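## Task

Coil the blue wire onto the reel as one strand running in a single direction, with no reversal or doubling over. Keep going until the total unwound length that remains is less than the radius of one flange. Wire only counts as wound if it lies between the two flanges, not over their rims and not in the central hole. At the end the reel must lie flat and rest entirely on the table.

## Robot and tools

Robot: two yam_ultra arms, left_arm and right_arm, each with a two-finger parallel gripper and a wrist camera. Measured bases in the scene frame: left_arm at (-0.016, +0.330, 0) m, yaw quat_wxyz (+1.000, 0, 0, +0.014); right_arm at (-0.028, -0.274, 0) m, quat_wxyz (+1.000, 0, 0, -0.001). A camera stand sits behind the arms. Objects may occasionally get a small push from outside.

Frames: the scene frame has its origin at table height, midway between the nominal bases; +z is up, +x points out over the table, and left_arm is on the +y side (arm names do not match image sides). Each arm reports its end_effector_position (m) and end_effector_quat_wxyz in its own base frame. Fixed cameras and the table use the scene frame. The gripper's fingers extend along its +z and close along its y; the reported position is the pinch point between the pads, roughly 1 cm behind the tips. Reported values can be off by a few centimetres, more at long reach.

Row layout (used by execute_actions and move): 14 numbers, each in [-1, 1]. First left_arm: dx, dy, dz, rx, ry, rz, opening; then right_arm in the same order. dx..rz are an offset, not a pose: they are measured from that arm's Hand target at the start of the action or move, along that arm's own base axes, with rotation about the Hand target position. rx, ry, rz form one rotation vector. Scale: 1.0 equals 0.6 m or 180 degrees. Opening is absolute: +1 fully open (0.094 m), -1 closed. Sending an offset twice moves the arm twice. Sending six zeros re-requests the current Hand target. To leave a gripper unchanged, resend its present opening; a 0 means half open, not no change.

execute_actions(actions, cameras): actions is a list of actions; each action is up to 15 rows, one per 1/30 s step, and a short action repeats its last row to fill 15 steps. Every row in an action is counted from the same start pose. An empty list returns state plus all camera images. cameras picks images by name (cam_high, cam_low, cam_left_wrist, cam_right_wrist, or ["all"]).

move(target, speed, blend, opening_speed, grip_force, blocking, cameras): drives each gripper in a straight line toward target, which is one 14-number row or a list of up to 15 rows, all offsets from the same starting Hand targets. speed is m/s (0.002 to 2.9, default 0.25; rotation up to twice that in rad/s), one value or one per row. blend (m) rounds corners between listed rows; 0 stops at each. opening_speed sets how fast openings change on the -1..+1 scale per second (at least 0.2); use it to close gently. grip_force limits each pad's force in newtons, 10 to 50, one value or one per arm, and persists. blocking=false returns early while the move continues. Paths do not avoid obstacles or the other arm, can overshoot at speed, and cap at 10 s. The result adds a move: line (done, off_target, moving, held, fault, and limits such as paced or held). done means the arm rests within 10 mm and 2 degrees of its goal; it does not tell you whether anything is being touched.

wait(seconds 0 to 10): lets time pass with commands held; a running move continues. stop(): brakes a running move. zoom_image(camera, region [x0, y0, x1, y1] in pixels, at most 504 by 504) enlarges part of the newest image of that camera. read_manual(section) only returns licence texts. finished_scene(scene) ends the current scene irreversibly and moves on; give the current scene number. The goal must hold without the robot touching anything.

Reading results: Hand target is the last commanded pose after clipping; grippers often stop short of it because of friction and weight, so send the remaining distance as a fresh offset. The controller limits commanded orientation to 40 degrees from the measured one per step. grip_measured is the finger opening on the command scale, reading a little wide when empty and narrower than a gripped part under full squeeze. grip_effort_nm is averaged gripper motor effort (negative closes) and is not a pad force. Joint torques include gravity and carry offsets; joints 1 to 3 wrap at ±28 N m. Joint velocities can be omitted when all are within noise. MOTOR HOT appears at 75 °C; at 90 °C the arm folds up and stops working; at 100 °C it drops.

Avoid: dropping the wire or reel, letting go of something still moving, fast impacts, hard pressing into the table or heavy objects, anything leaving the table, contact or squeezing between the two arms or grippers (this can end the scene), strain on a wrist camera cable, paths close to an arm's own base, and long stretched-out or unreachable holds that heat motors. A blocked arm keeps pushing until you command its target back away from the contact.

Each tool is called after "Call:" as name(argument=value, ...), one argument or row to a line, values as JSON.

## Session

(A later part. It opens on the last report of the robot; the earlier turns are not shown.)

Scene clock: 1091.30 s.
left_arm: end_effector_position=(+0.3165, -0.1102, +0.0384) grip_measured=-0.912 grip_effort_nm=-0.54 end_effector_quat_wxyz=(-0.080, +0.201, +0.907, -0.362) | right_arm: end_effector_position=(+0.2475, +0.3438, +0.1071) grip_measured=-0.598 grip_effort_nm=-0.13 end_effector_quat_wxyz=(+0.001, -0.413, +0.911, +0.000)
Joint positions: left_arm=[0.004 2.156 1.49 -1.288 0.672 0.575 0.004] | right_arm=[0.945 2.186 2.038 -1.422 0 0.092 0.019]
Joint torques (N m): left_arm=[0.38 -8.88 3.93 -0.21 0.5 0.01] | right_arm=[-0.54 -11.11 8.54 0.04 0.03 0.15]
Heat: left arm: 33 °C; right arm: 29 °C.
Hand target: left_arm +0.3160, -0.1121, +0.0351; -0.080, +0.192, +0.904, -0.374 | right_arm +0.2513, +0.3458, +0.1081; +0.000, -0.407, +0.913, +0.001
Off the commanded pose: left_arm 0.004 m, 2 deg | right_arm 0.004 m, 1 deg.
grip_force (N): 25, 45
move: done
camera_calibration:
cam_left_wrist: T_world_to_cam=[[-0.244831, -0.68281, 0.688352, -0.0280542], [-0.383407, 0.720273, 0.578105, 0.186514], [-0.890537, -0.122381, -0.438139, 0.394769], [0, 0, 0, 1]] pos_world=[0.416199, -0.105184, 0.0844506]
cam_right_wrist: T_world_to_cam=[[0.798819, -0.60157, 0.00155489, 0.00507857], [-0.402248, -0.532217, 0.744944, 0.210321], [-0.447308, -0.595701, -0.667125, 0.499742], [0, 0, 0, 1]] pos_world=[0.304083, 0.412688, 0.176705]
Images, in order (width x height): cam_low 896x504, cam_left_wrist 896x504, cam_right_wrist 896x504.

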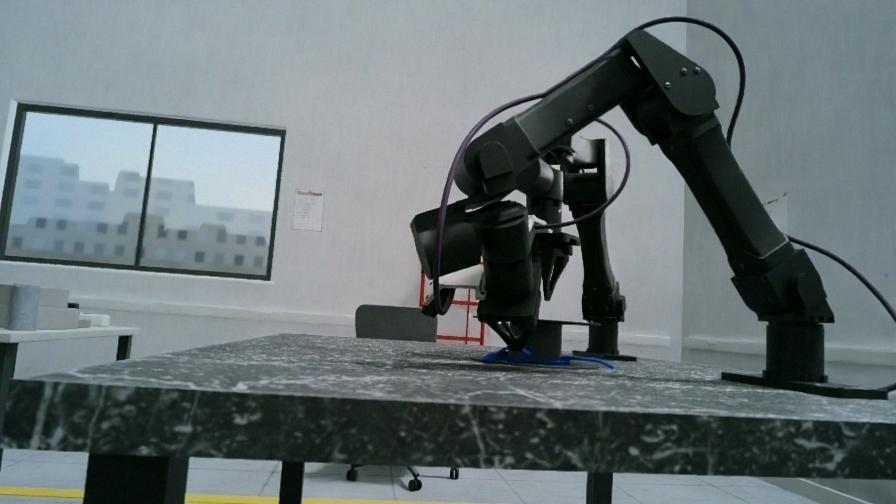

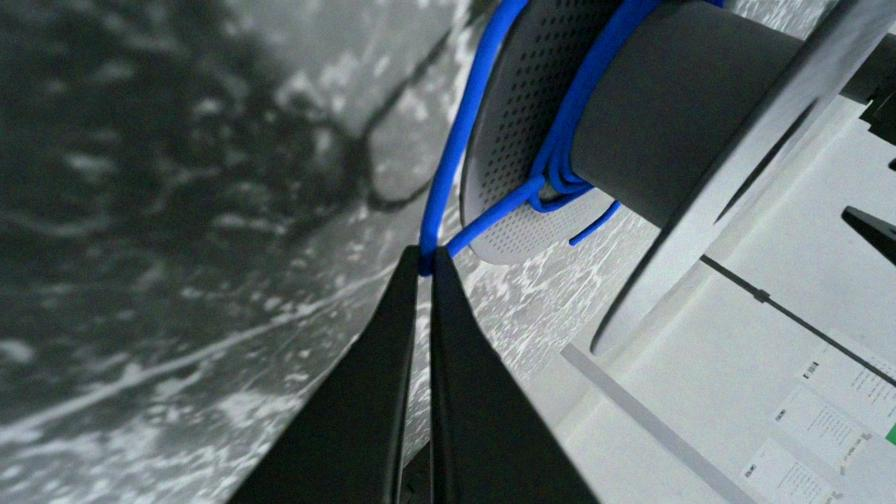

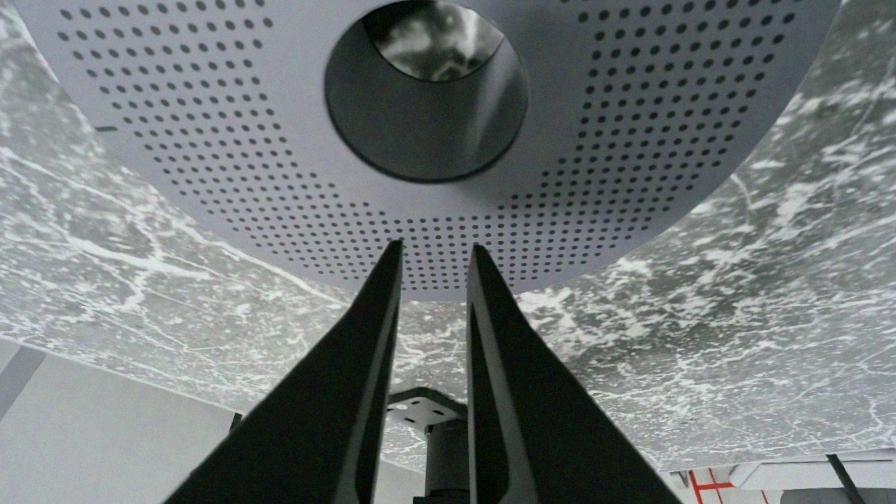

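Call:
zoom_image(
  camera="cam_low",
  region=[440, 280, 660, 400],
)

Call:
zoom_image(
  camera="cam_left_wrist",
  region=[380, 0, 700, 300],
)

Scaled by 2.291 from the camera's 896x504 image, which has a finer 1280x720 frame.

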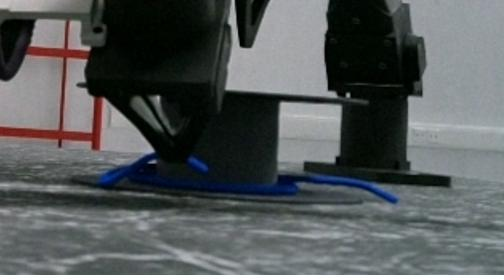

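Scaled by 1.575 from the camera's 896x504 image, which has a finer 1280x720 frame.

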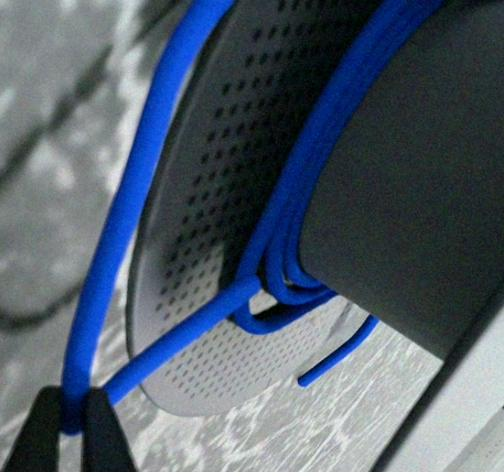

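Call:
move(
  target=[0,0,0,0,0,0,-1.0,0.0182,0.0318,0,0,0,0,-0.6],
  speed=0.1,
  cameras=["cam_right_wrist"],
)

Scene clock: 1130.17 s.
left_arm: end_effector_position=(+0.3165, -0.1102, +0.0384) grip_measured=-0.912 grip_effort_nm=-0.54 end_effector_quat_wxyz=(-0.080, +0.201, +0.907, -0.362) | right_arm: end_effector_position=(+0.2607, +0.3620, +0.1100) grip_measured=-0.598 grip_effort_nm=-0.14 end_effector_quat_wxyz=(+0.003, -0.411, +0.912, +0.002)
Joint positions: left_arm=[0.004 2.156 1.49 -1.288 0.672 0.575 0.004] | right_arm=[0.945 2.302 2.244 -1.504 0 0.098 0.019]
Joint torques (N m): left_arm=[0.36 -8.91 3.92 -0.21 0.49 0] | right_arm=[-0.08 -11.49 8.5 0.03 0.02 0.12]
Heat: left arm: 32 °C; right arm: 32 °C.
Hand target: left_arm +0.3160, -0.1121, +0.0351; -0.080, +0.192, +0.904, -0.374 | right_arm +0.2622, +0.3648, +0.1082; +0.000, -0.407, +0.913, +0.001
Off the commanded pose: left_arm 0.004 m, 2 deg | right_arm 0.004 m, 1 deg.
grip_force (N): 25, 45
move: done
camera_calibration:
cam_right_wrist: T_world_to_cam=[[0.795352, -0.606146, 0.00140883, 0.0081376], [-0.407799, -0.533369, 0.741092, 0.225378], [-0.448459, -0.590004, -0.671402, 0.517182], [0, 0, 0, 1]] pos_world=[0.317372, 0.430282, 0.180199]
Images, in order (width x height): cam_right_wrist 896x504.

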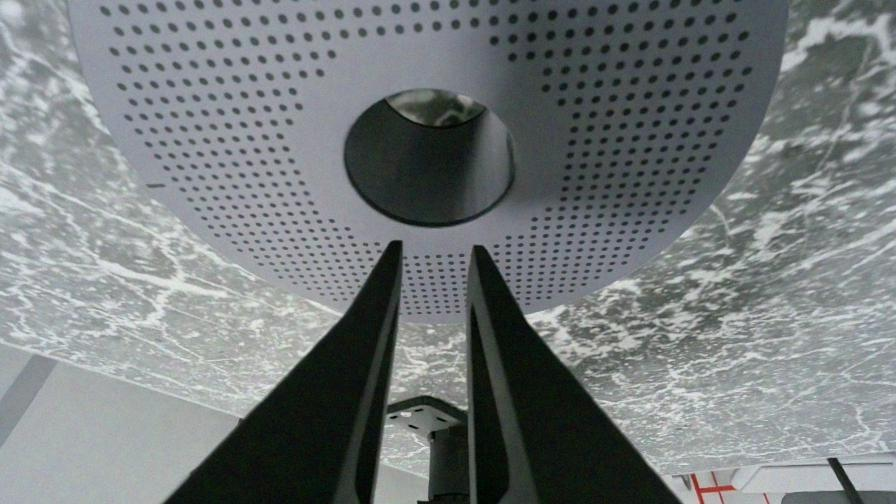

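Call:
move(
  target=[
    [0,0,0,0,0,0,-1.0,-0.0032,0.003,-0.0903,0,0,0,-0.6],
    [0,0,0,0,0,0,-1.0,-0.0032,0.003,-0.0903,0,0,0,0.15],
  ],
  speed=0.12,
  cameras=["cam_right_wrist","cam_left_wrist"],
)

Scene clock: 1138.07 s.
left_arm: end_effector_position=(+0.3165, -0.1102, +0.0384) grip_measured=-0.912 grip_effort_nm=-0.54 end_effector_quat_wxyz=(-0.080, +0.201, +0.907, -0.362) | right_arm: end_effector_position=(+0.2619, +0.3648, +0.0678) grip_measured=-0.033 grip_effort_nm=1.25 end_effector_quat_wxyz=(+0.007, -0.408, +0.913, +0.004)
Joint positions: left_arm=[0.004 2.156 1.49 -1.288 0.672 0.575 0.004] | right_arm=[0.946 2.285 2.046 -1.315 -0.001 0.106 0.045]
Joint torques (N m): left_arm=[0.35 -8.91 3.96 -0.21 0.49 0.01] | right_arm=[0.35 -11.49 4.93 0.54 0.02 0.12]
Heat: left arm: 32 °C; right arm: 31 °C.
Hand target: left_arm +0.3160, -0.1121, +0.0350; -0.080, +0.192, +0.904, -0.374 | right_arm +0.2602, +0.3666, +0.0539; +0.000, -0.407, +0.913, +0.001
Off the commanded pose: left_arm 0.004 m, 2 deg | right_arm 0.014 m, 1 deg.
grip_force (N): 25, 45
move: off_target (right_arm)
camera_calibration:
cam_left_wrist: T_world_to_cam=[[-0.244831, -0.68281, 0.688352, -0.0280542], [-0.383407, 0.720273, 0.578105, 0.186514], [-0.890537, -0.122381, -0.438139, 0.394769], [0, 0, 0, 1]] pos_world=[0.416199, -0.105184, 0.0844506]
cam_right_wrist: T_world_to_cam=[[0.791208, -0.611548, 0.000269555, 0.0119914], [-0.41488, -0.53644, 0.73492, 0.262027], [-0.449294, -0.581586, -0.678154, 0.488623], [0, 0, 0, 1]] pos_world=[0.318757, 0.432071, 0.13879]
Images, in order (width x height): cam_left_wrist 896x504, cam_right_wrist 896x504.

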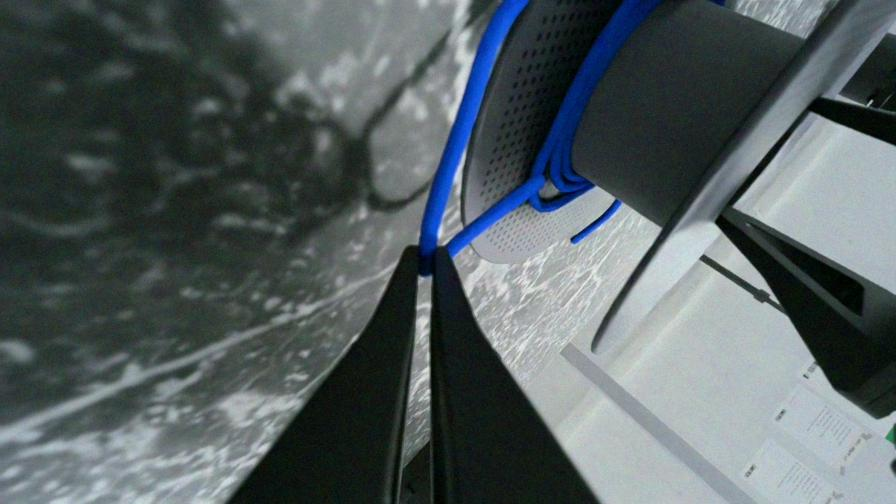

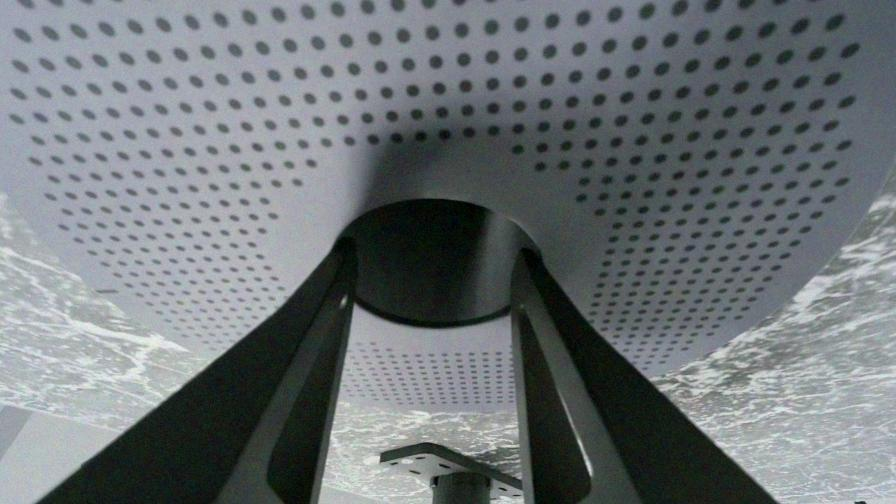

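Call:
move(
  target=[-0.0927,0.0305,0.004,0,0,0.1333,-1.0,0,0,0,0,0,-0.1667,0.15],
  speed=0.15,
  cameras=["cam_left_wrist","cam_low"],
)

Scene clock: 1161.73 s.
left_arm: end_effector_position=(+0.2599, -0.0951, +0.0333) grip_measured=-0.912 grip_effort_nm=-0.54 end_effector_quat_wxyz=(-0.013, +0.003, +0.925, -0.379) | right_arm: end_effector_position=(+0.2605, +0.3675, +0.0679) grip_measured=-0.033 grip_effort_nm=1.25 end_effector_quat_wxyz=(+0.008, -0.174, +0.985, +0.008)
Joint positions: left_arm=[0.114 1.768 0.91 -0.861 0.766 0.181 0.004] | right_arm=[0.952 2.285 2.046 -1.31 -0.001 0.602 0.045]
Joint torques (N m): left_arm=[0.79 -8.38 3.54 0.32 0.41 0] | right_arm=[-0.06 -11.44 4.94 0.53 -0.01 0.39]
Heat: left arm: 32 °C; right arm: 30 °C.
Hand target: left_arm +0.2604, -0.0938, +0.0375; +0.000, +0.000, +0.924, -0.382 | right_arm +0.2602, +0.3667, +0.0539; +0.000, -0.157, +0.988, +0.001
Off the commanded pose: left_arm 0.004 m, 2 deg | right_arm 0.014 m, 2 deg.
grip_force (N): 25, 45
move: off_target (right_arm)
camera_calibration:
cam_left_wrist: T_world_to_cam=[[0.0699928, -0.711565, 0.699125, -0.11301], [-0.630698, 0.511424, 0.583666, 0.201235], [-0.772866, -0.481789, -0.412987, 0.278388], [0, 0, 0, 1]] pos_world=[0.349985, -0.0492057, 0.0765242]
Images, in order (width x height): cam_low 896x504, cam_left_wrist 896x504.

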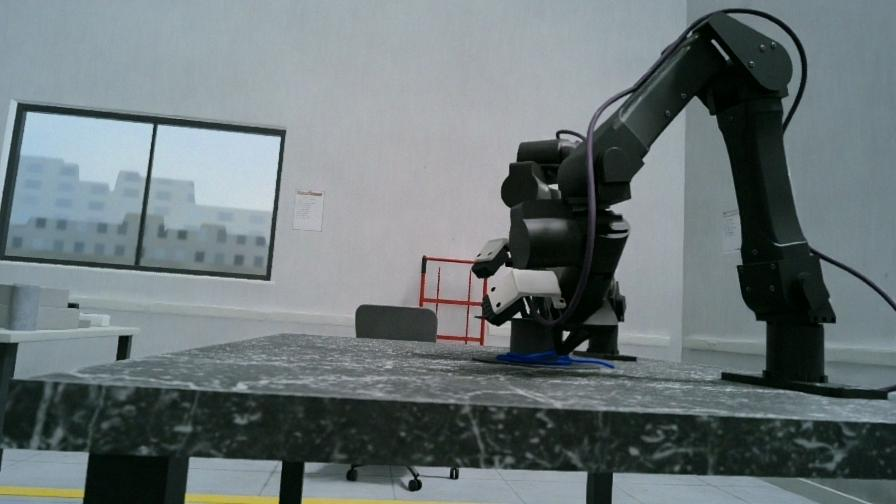

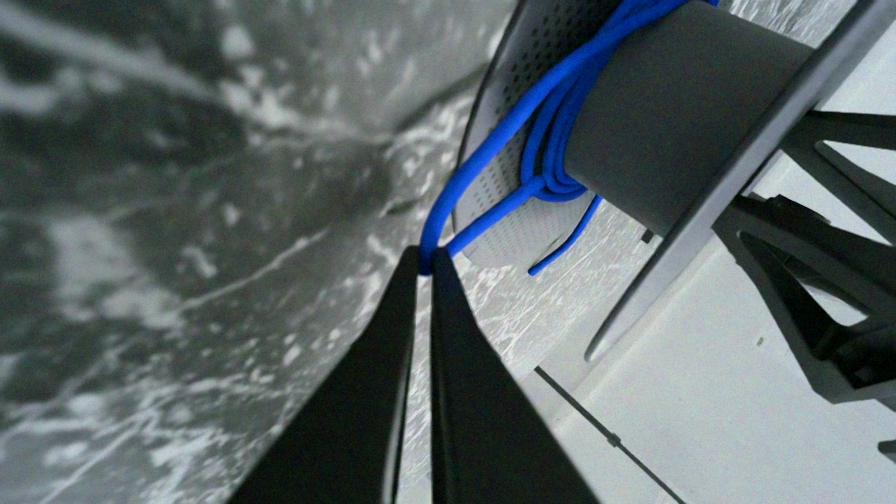

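Call:
move(
  target=[-0.0407,-0.0428,0.0158,0,0,0.0722,-1.0,0,0,0,0,0,-0.1722,0.15],
  speed=0.12,
  cameras=["cam_left_wrist"],
)

Scene clock: 1186.30 s.
left_arm: end_effector_position=(+0.2396, -0.1196, +0.0479) grip_measured=-0.912 grip_effort_nm=-0.54 end_effector_quat_wxyz=(+0.039, -0.106, +0.916, -0.384) | right_arm: end_effector_position=(+0.2606, +0.3683, +0.0679) grip_measured=-0.033 grip_effort_nm=1.25 end_effector_quat_wxyz=(+0.005, +0.095, +0.995, +0.011)
Joint positions: left_arm=[0.023 1.447 0.631 -0.563 0.774 -0.285 0.004] | right_arm=[0.952 2.285 2.046 -1.307 -0.002 1.143 0.045]
Joint torques (N m): left_arm=[-0.46 -5.82 4.1 0.92 0.21 0.02] | right_arm=[-0.18 -11.56 4.94 0.46 0.06 0.43]
Heat: left arm: 31 °C; right arm: 31 °C.
Hand target: left_arm +0.2360, -0.1195, +0.0470; +0.043, -0.104, +0.918, -0.380 | right_arm +0.2602, +0.3667, +0.0539; +0.001, +0.113, +0.994, +0.000
Off the commanded pose: left_arm 0.004 m, 1 deg | right_arm 0.014 m, 2 deg.
grip_force (N): 25, 45
move: off_target (right_arm)
camera_calibration:
cam_left_wrist: T_world_to_cam=[[0.228197, -0.664644, 0.711459, -0.172082], [-0.744021, 0.352281, 0.567742, 0.201345], [-0.62798, -0.658897, -0.41412, 0.201115], [0, 0, 0, 1]] pos_world=[0.315369, -0.0527892, 0.091403]
Images, in order (width x height): cam_left_wrist 896x504.

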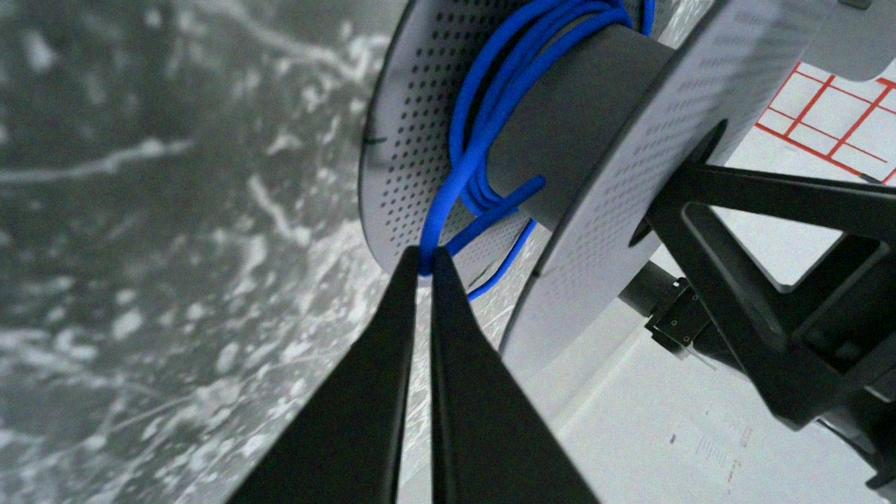

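Call:
move(
  target=[
    [-0.0307,-0.027,-0.0217,0,0,0.0333,-1.0,0,0,0,0,0,-0.1111,0.15],
    [-0.0408,-0.0482,-0.035,0,0,0.0667,-1.0,0,0,0,0,0,-0.1944,0.15],
  ],
  speed=0.1,
  blend=[0.01,0],
  cameras=["cam_left_wrist","cam_high","cam_low"],
)

Scene clock: 1226.13 s.
left_arm: end_effector_position=(+0.2176, -0.1487, +0.0293) grip_measured=-0.913 grip_effort_nm=-0.54 end_effector_quat_wxyz=(+0.085, -0.199, +0.901, -0.376) | right_arm: end_effector_position=(+0.2585, +0.3718, +0.0680) grip_measured=-0.033 grip_effort_nm=1.25 end_effector_quat_wxyz=(-0.006, +0.387, +0.922, +0.017)
Joint positions: left_arm=[-0.203 1.21 0.335 -0.151 0.607 -0.812 0.004] | right_arm=[0.954 2.285 2.046 -1.3 -0.019 1.749 0.045]
Joint torques (N m): left_arm=[-0.69 -3.81 4.36 1.54 0.14 -0.04] | right_arm=[-0.29 -11.52 4.97 0.39 0.22 0.45]
Heat: left arm: 32 °C; right arm: 31 °C.
Hand target: left_arm +0.2115, -0.1483, +0.0259; +0.082, -0.200, +0.902, -0.373 | right_arm +0.2602, +0.3667, +0.0539; +0.001, +0.406, +0.914, +0.000
Off the commanded pose: left_arm 0.007 m, 0 deg | right_arm 0.015 m, 3 deg.
grip_force (N): 25, 45
move: off_target (right_arm)
camera_calibration:
cam_left_wrist: T_world_to_cam=[[0.353669, -0.606753, 0.711877, -0.191864], [-0.807664, 0.185786, 0.559609, 0.194979], [-0.471802, -0.772874, -0.424346, 0.109804], [0, 0, 0, 1]] pos_world=[0.277139, -0.0677738, 0.0740664]
Images, in order (width x height): cam_high 896x504, cam_low 896x504, cam_left_wrist 896x504.

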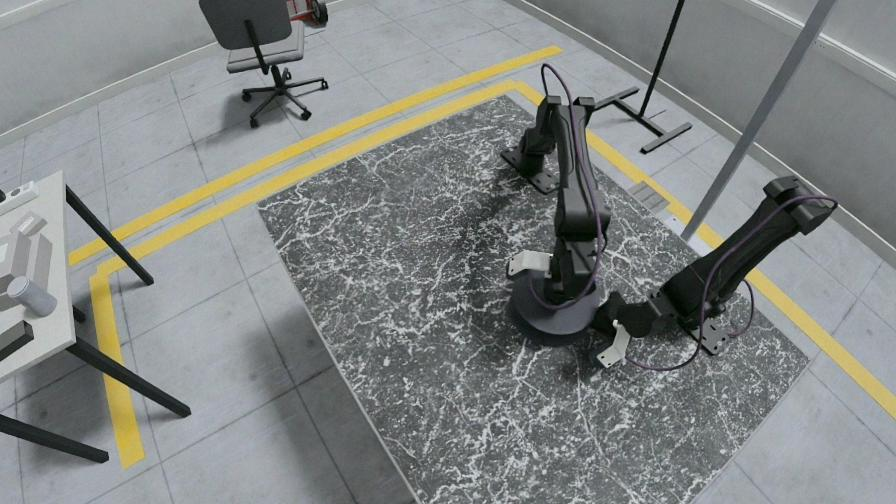

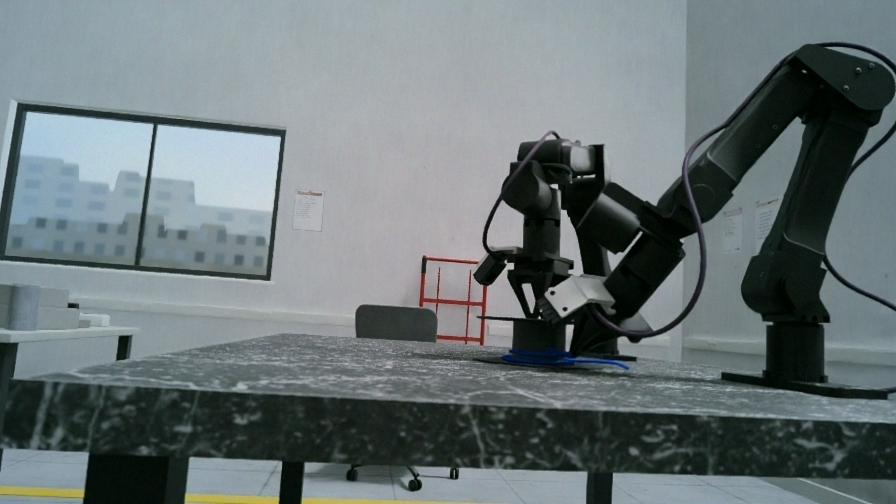

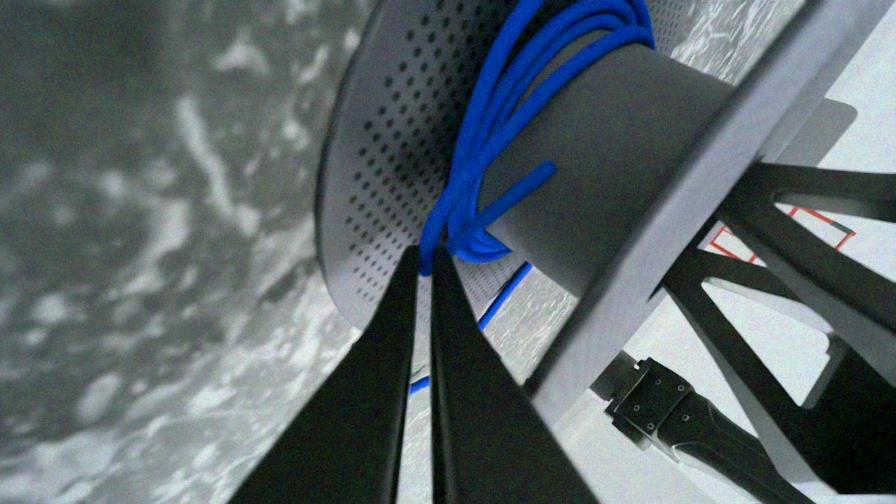

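Call:
move(
  target=[
    [0,0,0,0,0,0,-0.78,0,0,0,0,0,0,0.15],
    [-0.0383,0.0861,0.0943,0,0,0,-0.78,0,0,0,0,0,0,0.15],
  ],
  speed=[0.1,0.08],
  cameras=["cam_left_wrist","cam_low"],
)

Scene clock: 1242.47 s.
left_arm: end_effector_position=(+0.1800, -0.0968, +0.0677) grip_measured=-0.782 grip_effort_nm=0.15 end_effector_quat_wxyz=(+0.064, -0.210, +0.906, -0.363) | right_arm: end_effector_position=(+0.2587, +0.3717, +0.0680) grip_measured=-0.033 grip_effort_nm=1.25 end_effector_quat_wxyz=(-0.005, +0.389, +0.921, +0.017)
Joint positions: left_arm=[0.12 0.979 0.455 -0.789 0.718 -0.433 0.01] | right_arm=[0.954 2.285 2.046 -1.3 -0.017 1.753 0.045]
Joint torques (N m): left_arm=[0.68 -1.81 9.81 0.86 0.48 0.17] | right_arm=[-0.32 -11.54 4.94 0.39 0.16 0.42]
Heat: left arm: 32 °C; right arm: 31 °C.
Hand target: left_arm +0.1885, -0.0967, +0.0825; +0.082, -0.200, +0.902, -0.373 | right_arm +0.2602, +0.3667, +0.0539; +0.001, +0.406, +0.914, +0.000
Off the commanded pose: left_arm 0.017 m, 3 deg | right_arm 0.015 m, 3 deg.
grip_force (N): 25, 45
move: off_target (left_arm, right_arm)
camera_calibration:
cam_left_wrist: T_world_to_cam=[[0.392266, -0.617577, 0.681708, -0.180431], [-0.778786, 0.171415, 0.603415, 0.123964], [-0.48951, -0.767604, -0.41372, 0.151423], [0, 0, 0, 1]] pos_world=[0.241441, -0.0164465, 0.110846]
Images, in order (width x height): cam_low 896x504, cam_left_wrist 896x504.

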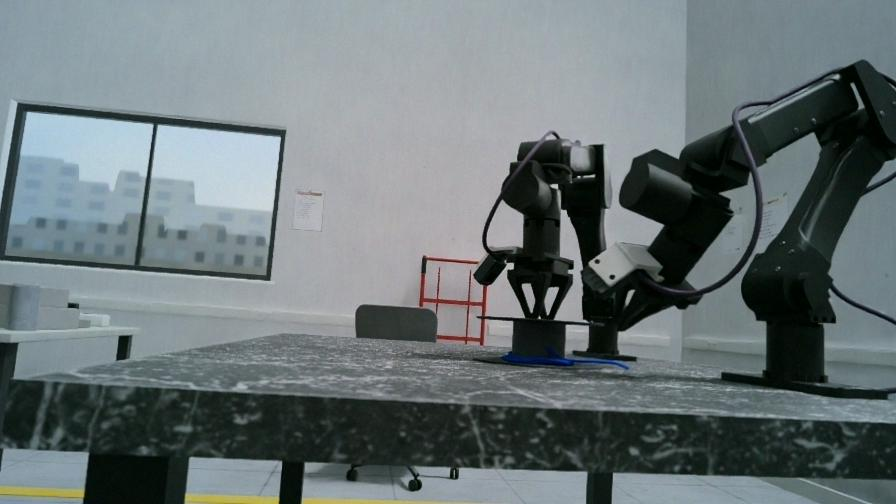

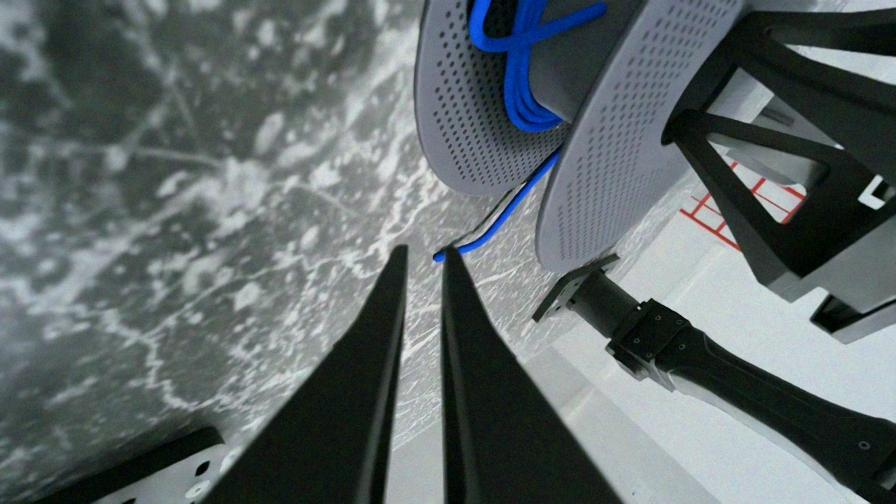

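Call:
zoom_image(
  camera="cam_left_wrist",
  region=[400, 0, 720, 290],
)

Call:
zoom_image(
  camera="cam_low",
  region=[440, 280, 680, 400],
)

Scaled by 1.575 from the camera's 896x504 image, which has a finer 1280x720 frame.

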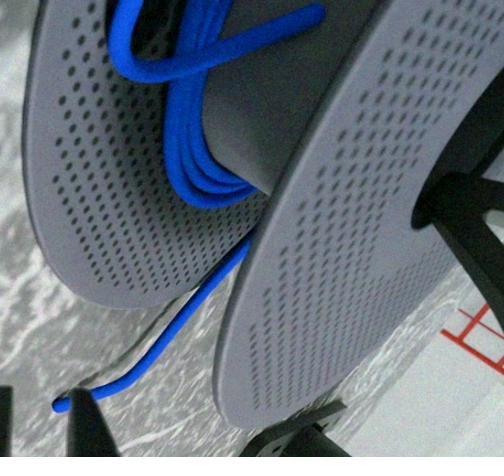

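Scaled by 2.100 from the camera's 896x504 image, which has a finer 1280x720 frame.

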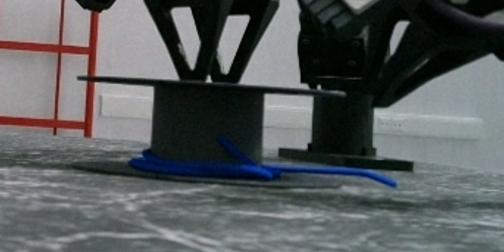

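Call:
move(
  target=[
    [0,0,0,0,0,0,-0.78,0,0,0,0,0,0,-0.6],
    [0,0.03,0.06,0,0,0,-0.78,0,0,0.1,0,0,0,-0.6],
    [0,0.03,0.1,0,0,0,-0.6,-0.035,-0.36,0.2,0,0,0.2,-0.6],
    [0.1025,-0.0055,0.1458,0.1657,0.1974,0.263,-0.6,-0.035,-0.36,0.2,0,0,0.2,-0.6],
  ],
  speed=[0.15,0.15,0.35,0.25],
  cameras=["cam_left_wrist","cam_high","cam_low"],
)

Scene clock: 1362.97 s.
left_arm: end_effector_position=(+0.2474, -0.1009, +0.1637) grip_measured=-0.602 grip_effort_nm=0.15 end_effector_quat_wxyz=(-0.010, -0.607, +0.795, -0.005) | right_arm: end_effector_position=(+0.2444, +0.1543, +0.1720) grip_measured=-0.598 grip_effort_nm=-0.14 end_effector_quat_wxyz=(+0.002, +0.108, +0.994, +0.001)
Joint positions: left_arm=[-0.376 1.563 1.448 -1.459 0.023 -1.68 0.019] | right_arm=[0.56 1.645 1.566 -1.489 0.001 0.777 0.019]
Joint torques (N m): left_arm=[-0.68 -5.12 9.16 0.15 -0.25 -0.08] | right_arm=[-0.27 -9.33 4.85 0.14 -0.02 -0.09]
Heat: left arm: 34 °C; right arm: 31 °C.
Hand target: left_arm +0.2501, -0.1001, +0.1700; -0.001, -0.609, +0.793, +0.000 | right_arm +0.2392, +0.1506, +0.1738; +0.001, +0.104, +0.995, +0.000
Off the commanded pose: left_arm 0.007 m, 1 deg | right_arm 0.007 m, 0 deg.
grip_force (N): 25, 45
move: done; target 3's new opening was sent with left_arm's hand 0.015 m and 2 deg from that target
camera_calibration:
cam_left_wrist: T_world_to_cam=[[0.980025, -0.198814, -0.0048601, -0.265613], [-0.122863, -0.624491, 0.771308, -0.150872], [-0.156382, -0.755304, -0.636444, 0.176193], [0, 0, 0, 1]] pos_world=[0.269324, -0.0139465, 0.227215]
Images, in order (width x height): cam_high 896x504, cam_low 896x504, cam_left_wrist 896x504.

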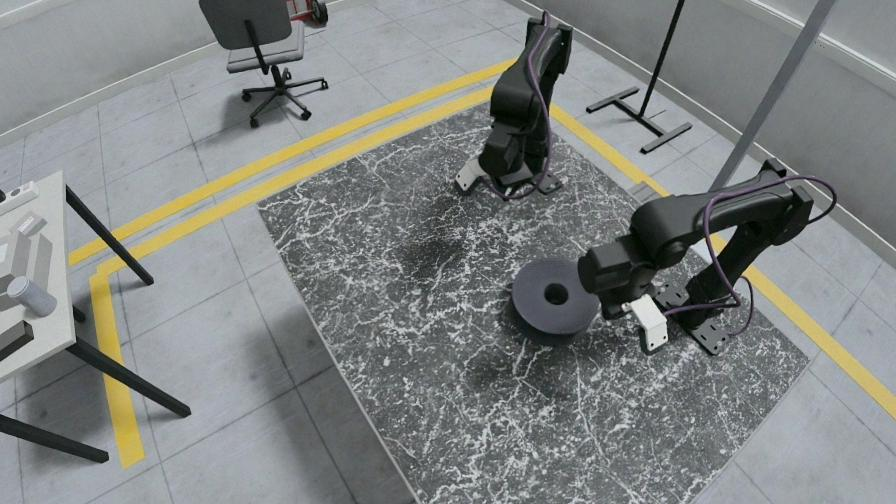

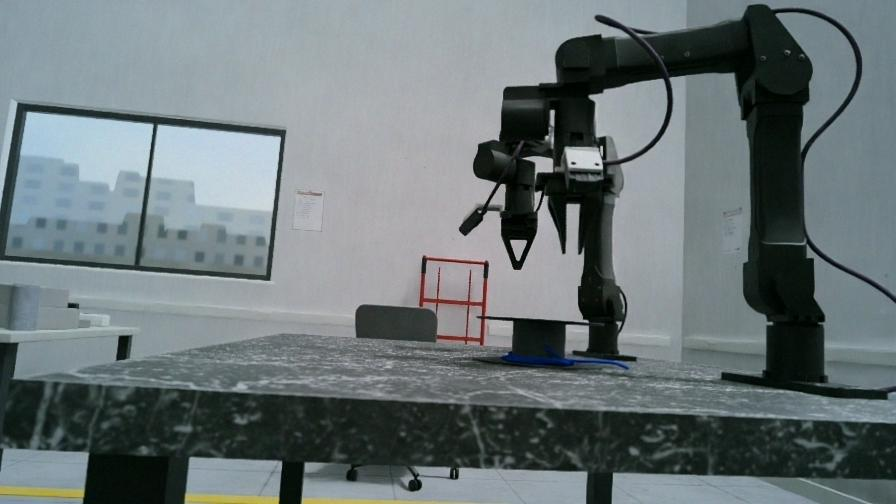

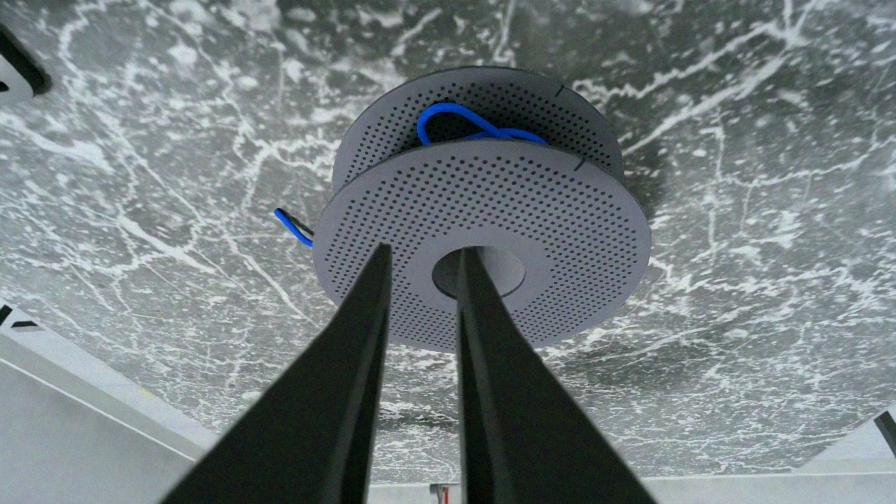

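Call:
zoom_image(
  camera="cam_left_wrist",
  region=[370, 70, 600, 200],
)

Call:
zoom_image(
  camera="cam_low",
  region=[460, 300, 650, 390],
)

Scaled by 2.191 from the camera's 896x504 image, which has a finer 1280x720 frame.

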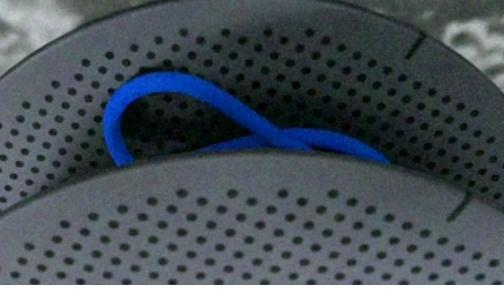

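Scaled by 2.653 from the camera's 896x504 image, which has a finer 1280x720 frame.

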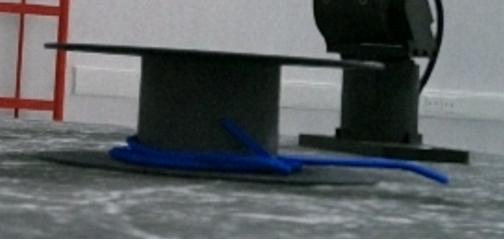

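Call:
move(
  target=[
    [-0.1002,0.1002,-0.1167,-0.0668,-0.0919,-0.2309,-0.6,0,0,0,0,0,0.15,-0.6],
    [-0.1002,0.1002,-0.1167,-0.0668,-0.0919,-0.2309,-0.6,0.035,0.3602,-0.1097,0,0,0.15,-0.6],
  ],
  speed=[0.25,0.3],
  cameras=["cam_right_wrist","cam_left_wrist"],
)

Scene clock: 1414.03 s.
left_arm: end_effector_position=(+0.1907, -0.0391, +0.1019) grip_measured=-0.602 grip_effort_nm=0.15 end_effector_quat_wxyz=(+0.046, -0.282, +0.945, -0.160) | right_arm: end_effector_position=(+0.2563, +0.3663, +0.1098) grip_measured=-0.598 grip_effort_nm=-0.14 end_effector_quat_wxyz=(+0.001, -0.138, +0.990, +0.005)
Joint positions: left_arm=[0.062 1.081 0.801 -1.124 0.291 -0.542 0.019] | right_arm=[0.956 2.305 2.248 -1.504 -0.004 0.679 0.019]
Joint torques (N m): left_arm=[0.51 -2.85 5.15 0.98 0.2 0.11] | right_arm=[-0.51 -11.44 8.32 0.05 0.06 0.11]
Heat: left arm: 34 °C; right arm: 29 °C.
Hand target: left_arm +0.1900, -0.0399, +0.1000; +0.049, -0.280, +0.944, -0.166 | right_arm +0.2603, +0.3668, +0.1081; +0.001, -0.131, +0.991, +0.001
Off the commanded pose: left_arm 0.002 m, 1 deg | right_arm 0.004 m, 1 deg.
grip_force (N): 25, 45
move: done
camera_calibration:
cam_left_wrist: T_world_to_cam=[[0.571547, -0.751713, 0.329031, -0.175826], [-0.657624, -0.179791, 0.731577, 0.0518997], [-0.490779, -0.63451, -0.597104, 0.239278], [0, 0, 0, 1]] pos_world=[0.252056, 0.0289848, 0.162757]
cam_right_wrist: T_world_to_cam=[[0.343008, -0.939304, -0.0073529, 0.253205], [-0.626971, -0.234768, 0.742827, 0.172658], [-0.699466, -0.250186, -0.669443, 0.457078], [0, 0, 0, 1]] pos_world=[0.341111, 0.392726, 0.179595]
Images, in order (width x height): cam_left_wrist 896x504, cam_right_wrist 896x504.

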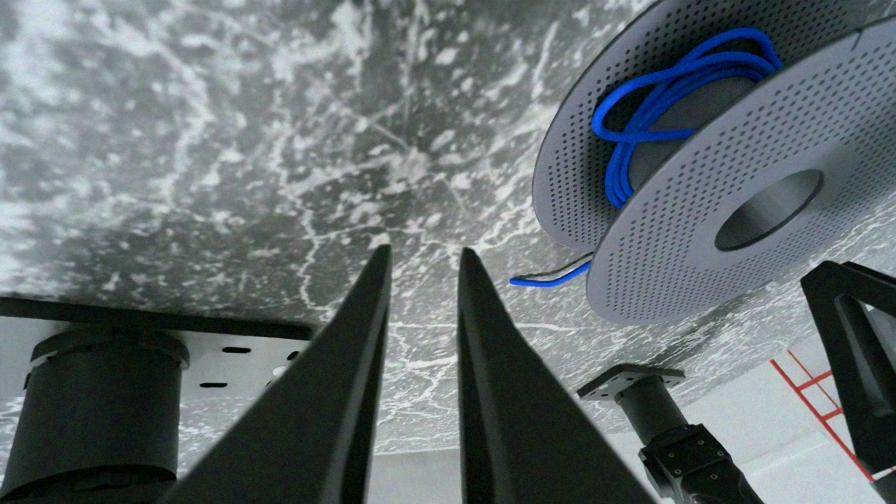

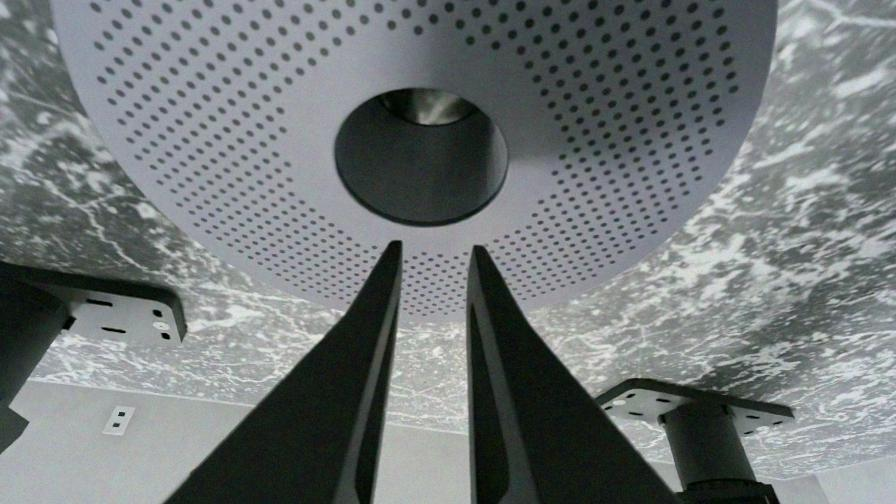

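Call:
move(
  target=[
    [0,0,0,0,0,0,-0.6,-0.0015,0.0055,-0.0902,0,0,0,-0.6],
    [0,0,0,0,0,0,-0.6,-0.0015,0.0055,-0.0902,0,0,0,0.15],
    [0,0,0,0,0,0,-0.6,-0.0015,0.0055,-0.0902,0,0,-0.3889,0.15],
  ],
  speed=[0.12,0.12,0.2],
  cameras=["cam_right_wrist","cam_left_wrist"],
)

Scene clock: 1426.77 s.
left_arm: end_effector_position=(+0.1907, -0.0391, +0.1019) grip_measured=-0.602 grip_effort_nm=0.15 end_effector_quat_wxyz=(+0.046, -0.282, +0.945, -0.160) | right_arm: end_effector_position=(+0.2612, +0.3737, +0.0670) grip_measured=-0.046 grip_effort_nm=1.25 end_effector_quat_wxyz=(+0.000, +0.448, +0.894, +0.018)
Joint positions: left_arm=[0.062 1.081 0.801 -1.124 0.291 -0.542 0.019] | right_arm=[0.956 2.297 2.062 -1.301 -0.006 1.886 0.045]
Joint torques (N m): left_arm=[0.47 -2.88 5.12 0.98 0.18 0.1] | right_arm=[0.16 -11.66 5.44 0.32 0.1 0.42]
Heat: left arm: 33 °C; right arm: 29 °C.
Hand target: left_arm +0.1900, -0.0399, +0.1000; +0.049, -0.280, +0.944, -0.166 | right_arm +0.2593, +0.3700, +0.0539; +0.001, +0.461, +0.887, +0.000
Off the commanded pose: left_arm 0.002 m, 1 deg | right_arm 0.014 m, 3 deg.
grip_force (N): 25, 45
move: off_target (right_arm)
camera_calibration:
cam_left_wrist: T_world_to_cam=[[0.571547, -0.751713, 0.329031, -0.175826], [-0.657624, -0.179791, 0.731577, 0.0518997], [-0.490779, -0.63451, -0.597104, 0.239278], [0, 0, 0, 1]] pos_world=[0.252056, 0.0289848, 0.162757]
cam_right_wrist: T_world_to_cam=[[-0.755015, -0.654986, -0.0307569, 0.440188], [-0.446929, 0.479728, 0.75506, -0.105637], [-0.479798, 0.583828, -0.654934, 0.0636577], [0, 0, 0, 1]] pos_world=[0.315679, 0.301829, 0.134993]
Images, in order (width x height): cam_left_wrist 896x504, cam_right_wrist 896x504.

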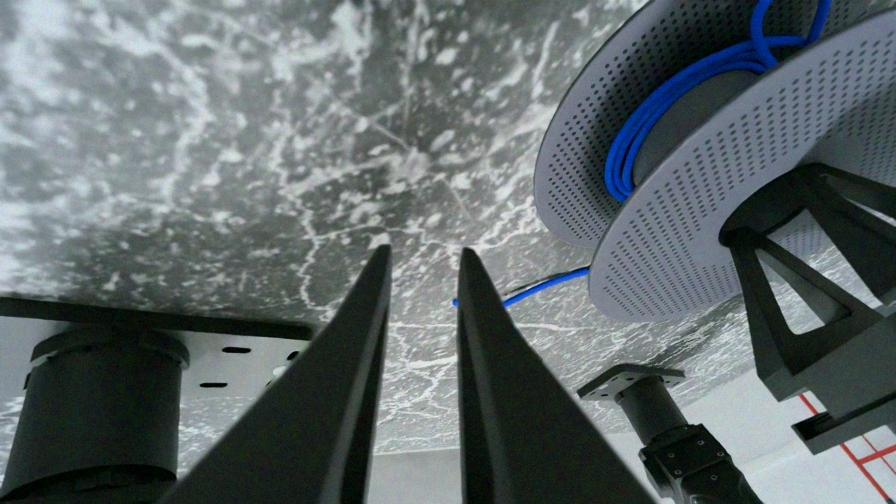

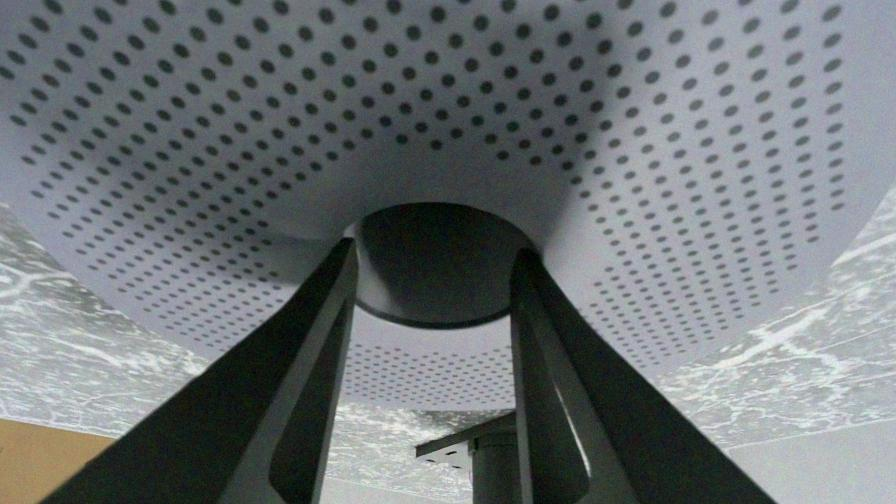

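Call:
move(
  target=[
    [0,0,0,0,0,0,-0.6,0,0,0,0,0,0.5833,0.15],
    [0,0,0,0,0,0,-0.6,0,0,0,0,0,-0.8333,0.15],
    [0,0,0,0,0,0,-0.6,0,0,0,0,0,-0.8333,-0.6],
    [0,0,0,0,0,0,-0.6,0,0,0.09,0,0,-0.8333,-0.6],
  ],
  speed=[0.3,0.3,0.15,0.15],
  cameras=["cam_left_wrist","cam_high"],
)

Scene clock: 1472.60 s.
left_arm: end_effector_position=(+0.1907, -0.0391, +0.1019) grip_measured=-0.602 grip_effort_nm=0.15 end_effector_quat_wxyz=(+0.046, -0.282, +0.945, -0.160) | right_arm: end_effector_position=(+0.2611, +0.3707, +0.1107) grip_measured=-0.598 grip_effort_nm=-0.13 end_effector_quat_wxyz=(-0.010, +0.975, -0.222, +0.006)
Joint positions: left_arm=[0.062 1.081 0.801 -1.124 0.291 -0.542 0.019] | right_arm=[0.956 2.324 2.284 -1.507 0.004 -1.737 0.019]
Joint torques (N m): left_arm=[0.51 -2.85 5.11 0.99 0.2 0.1] | right_arm=[0.12 -11.81 8.03 -0.02 -0.06 -0.14]
Heat: left arm: 33 °C; right arm: 31 °C.
Hand target: left_arm +0.1900, -0.0399, +0.1000; +0.049, -0.280, +0.944, -0.166 | right_arm +0.2594, +0.3700, +0.1079; +0.000, +0.976, -0.216, -0.001
Off the commanded pose: left_arm 0.002 m, 1 deg | right_arm 0.003 m, 2 deg.
grip_force (N): 25, 45
move: done; target 3's new opening was sent with right_arm's hand 0.014 m and 3 deg from that target
camera_calibration:
cam_left_wrist: T_world_to_cam=[[0.571547, -0.751713, 0.329031, -0.175826], [-0.657624, -0.179791, 0.731577, 0.0518997], [-0.490779, -0.63451, -0.597104, 0.239278], [0, 0, 0, 1]] pos_world=[0.252056, 0.0289848, 0.162757]
Images, in order (width x height): cam_high 896x504, cam_left_wrist 896x504.

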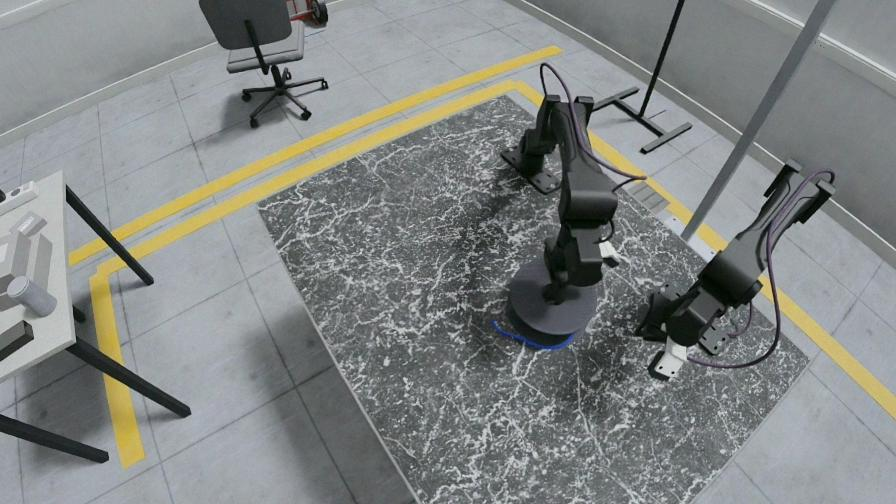

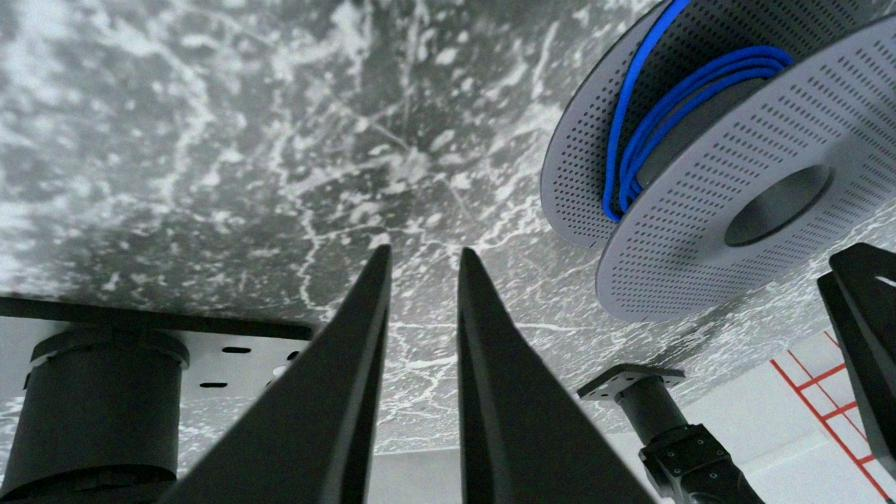

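Call:
move(
  target=[
    [0,0.05,0.11,0,0,0,-0.5,-0.0337,-0.3657,0.1098,0,0,-0.6,-0.6],
    [0.2833,-0.2918,0.08,0.1181,-0.0710,-0.7024,-0.5,-0.0337,-0.3657,0.1098,0,0,0.8222,-0.6],
  ],
  speed=[0.4,0.4],
  cameras=["cam_left_wrist","cam_high"],
)

Scene clock: 1521.30 s.
left_arm: end_effector_position=(+0.3574, -0.2124, +0.1449) grip_measured=-0.502 grip_effort_nm=0.15 end_effector_quat_wxyz=(+0.004, +0.733, +0.680, -0.001) | right_arm: end_effector_position=(+0.2454, +0.1559, +0.1702) grip_measured=-0.598 grip_effort_nm=-0.13 end_effector_quat_wxyz=(-0.001, +0.471, +0.882, +0.002)
Joint positions: left_arm=[-0.537 2.171 2.167 -1.561 0.003 1.109 0.023] | right_arm=[0.56 1.651 1.566 -1.484 -0.004 1.542 0.019]
Joint torques (N m): left_arm=[-0.36 -9.51 9.03 0.31 -0.11 0.05] | right_arm=[-0.09 -10.02 4.81 0.07 0.06 0.15]
Heat: left arm: 34 °C; right arm: 31 °C.
Hand target: left_arm +0.3599, -0.2150, +0.1479; +0.000, +0.737, +0.676, +0.000 | right_arm +0.2391, +0.1506, +0.1738; +0.001, +0.477, +0.879, +0.000
Off the commanded pose: left_arm 0.005 m, 1 deg | right_arm 0.009 m, 1 deg.
joint sent to its limit (left arm) — joint 4 (wrist pitch), lower limit. The joint targets still meet the commanded pose.
grip_force (N): 25, 45
move: done
camera_calibration:
cam_left_wrist: T_world_to_cam=[[-0.999959, 0.00890527, -0.00181498, 0.355716], [0.00449108, 0.657801, 0.753178, 0.0370395], [0.00790115, 0.753139, -0.657814, 0.36209], [0, 0, 0, 1]] pos_world=[0.352674, -0.300236, 0.210936]
Images, in order (width x height): cam_high 896x504, cam_left_wrist 896x504.

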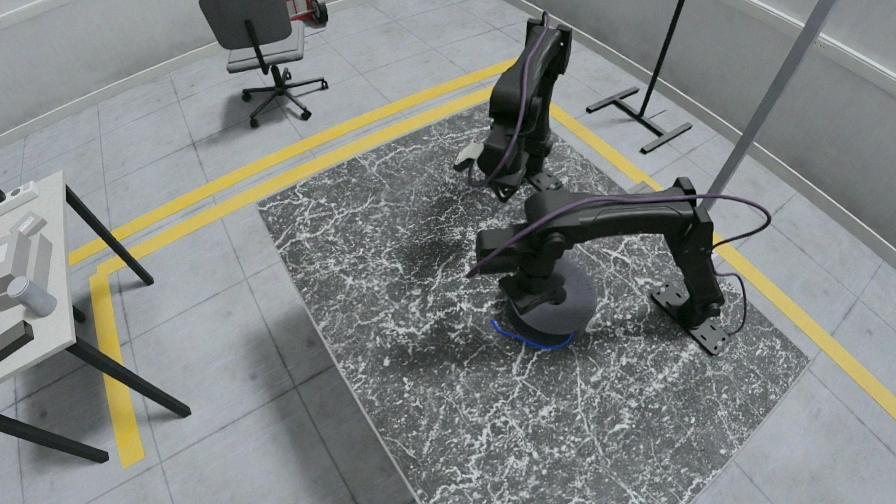

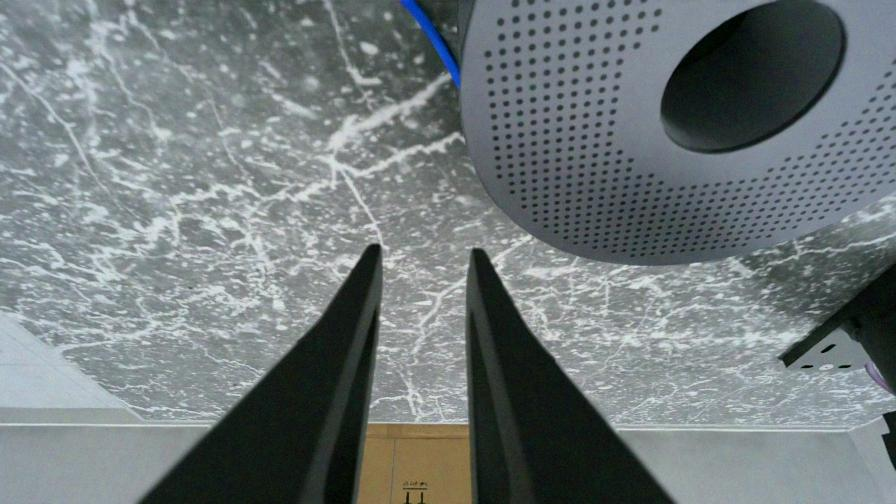

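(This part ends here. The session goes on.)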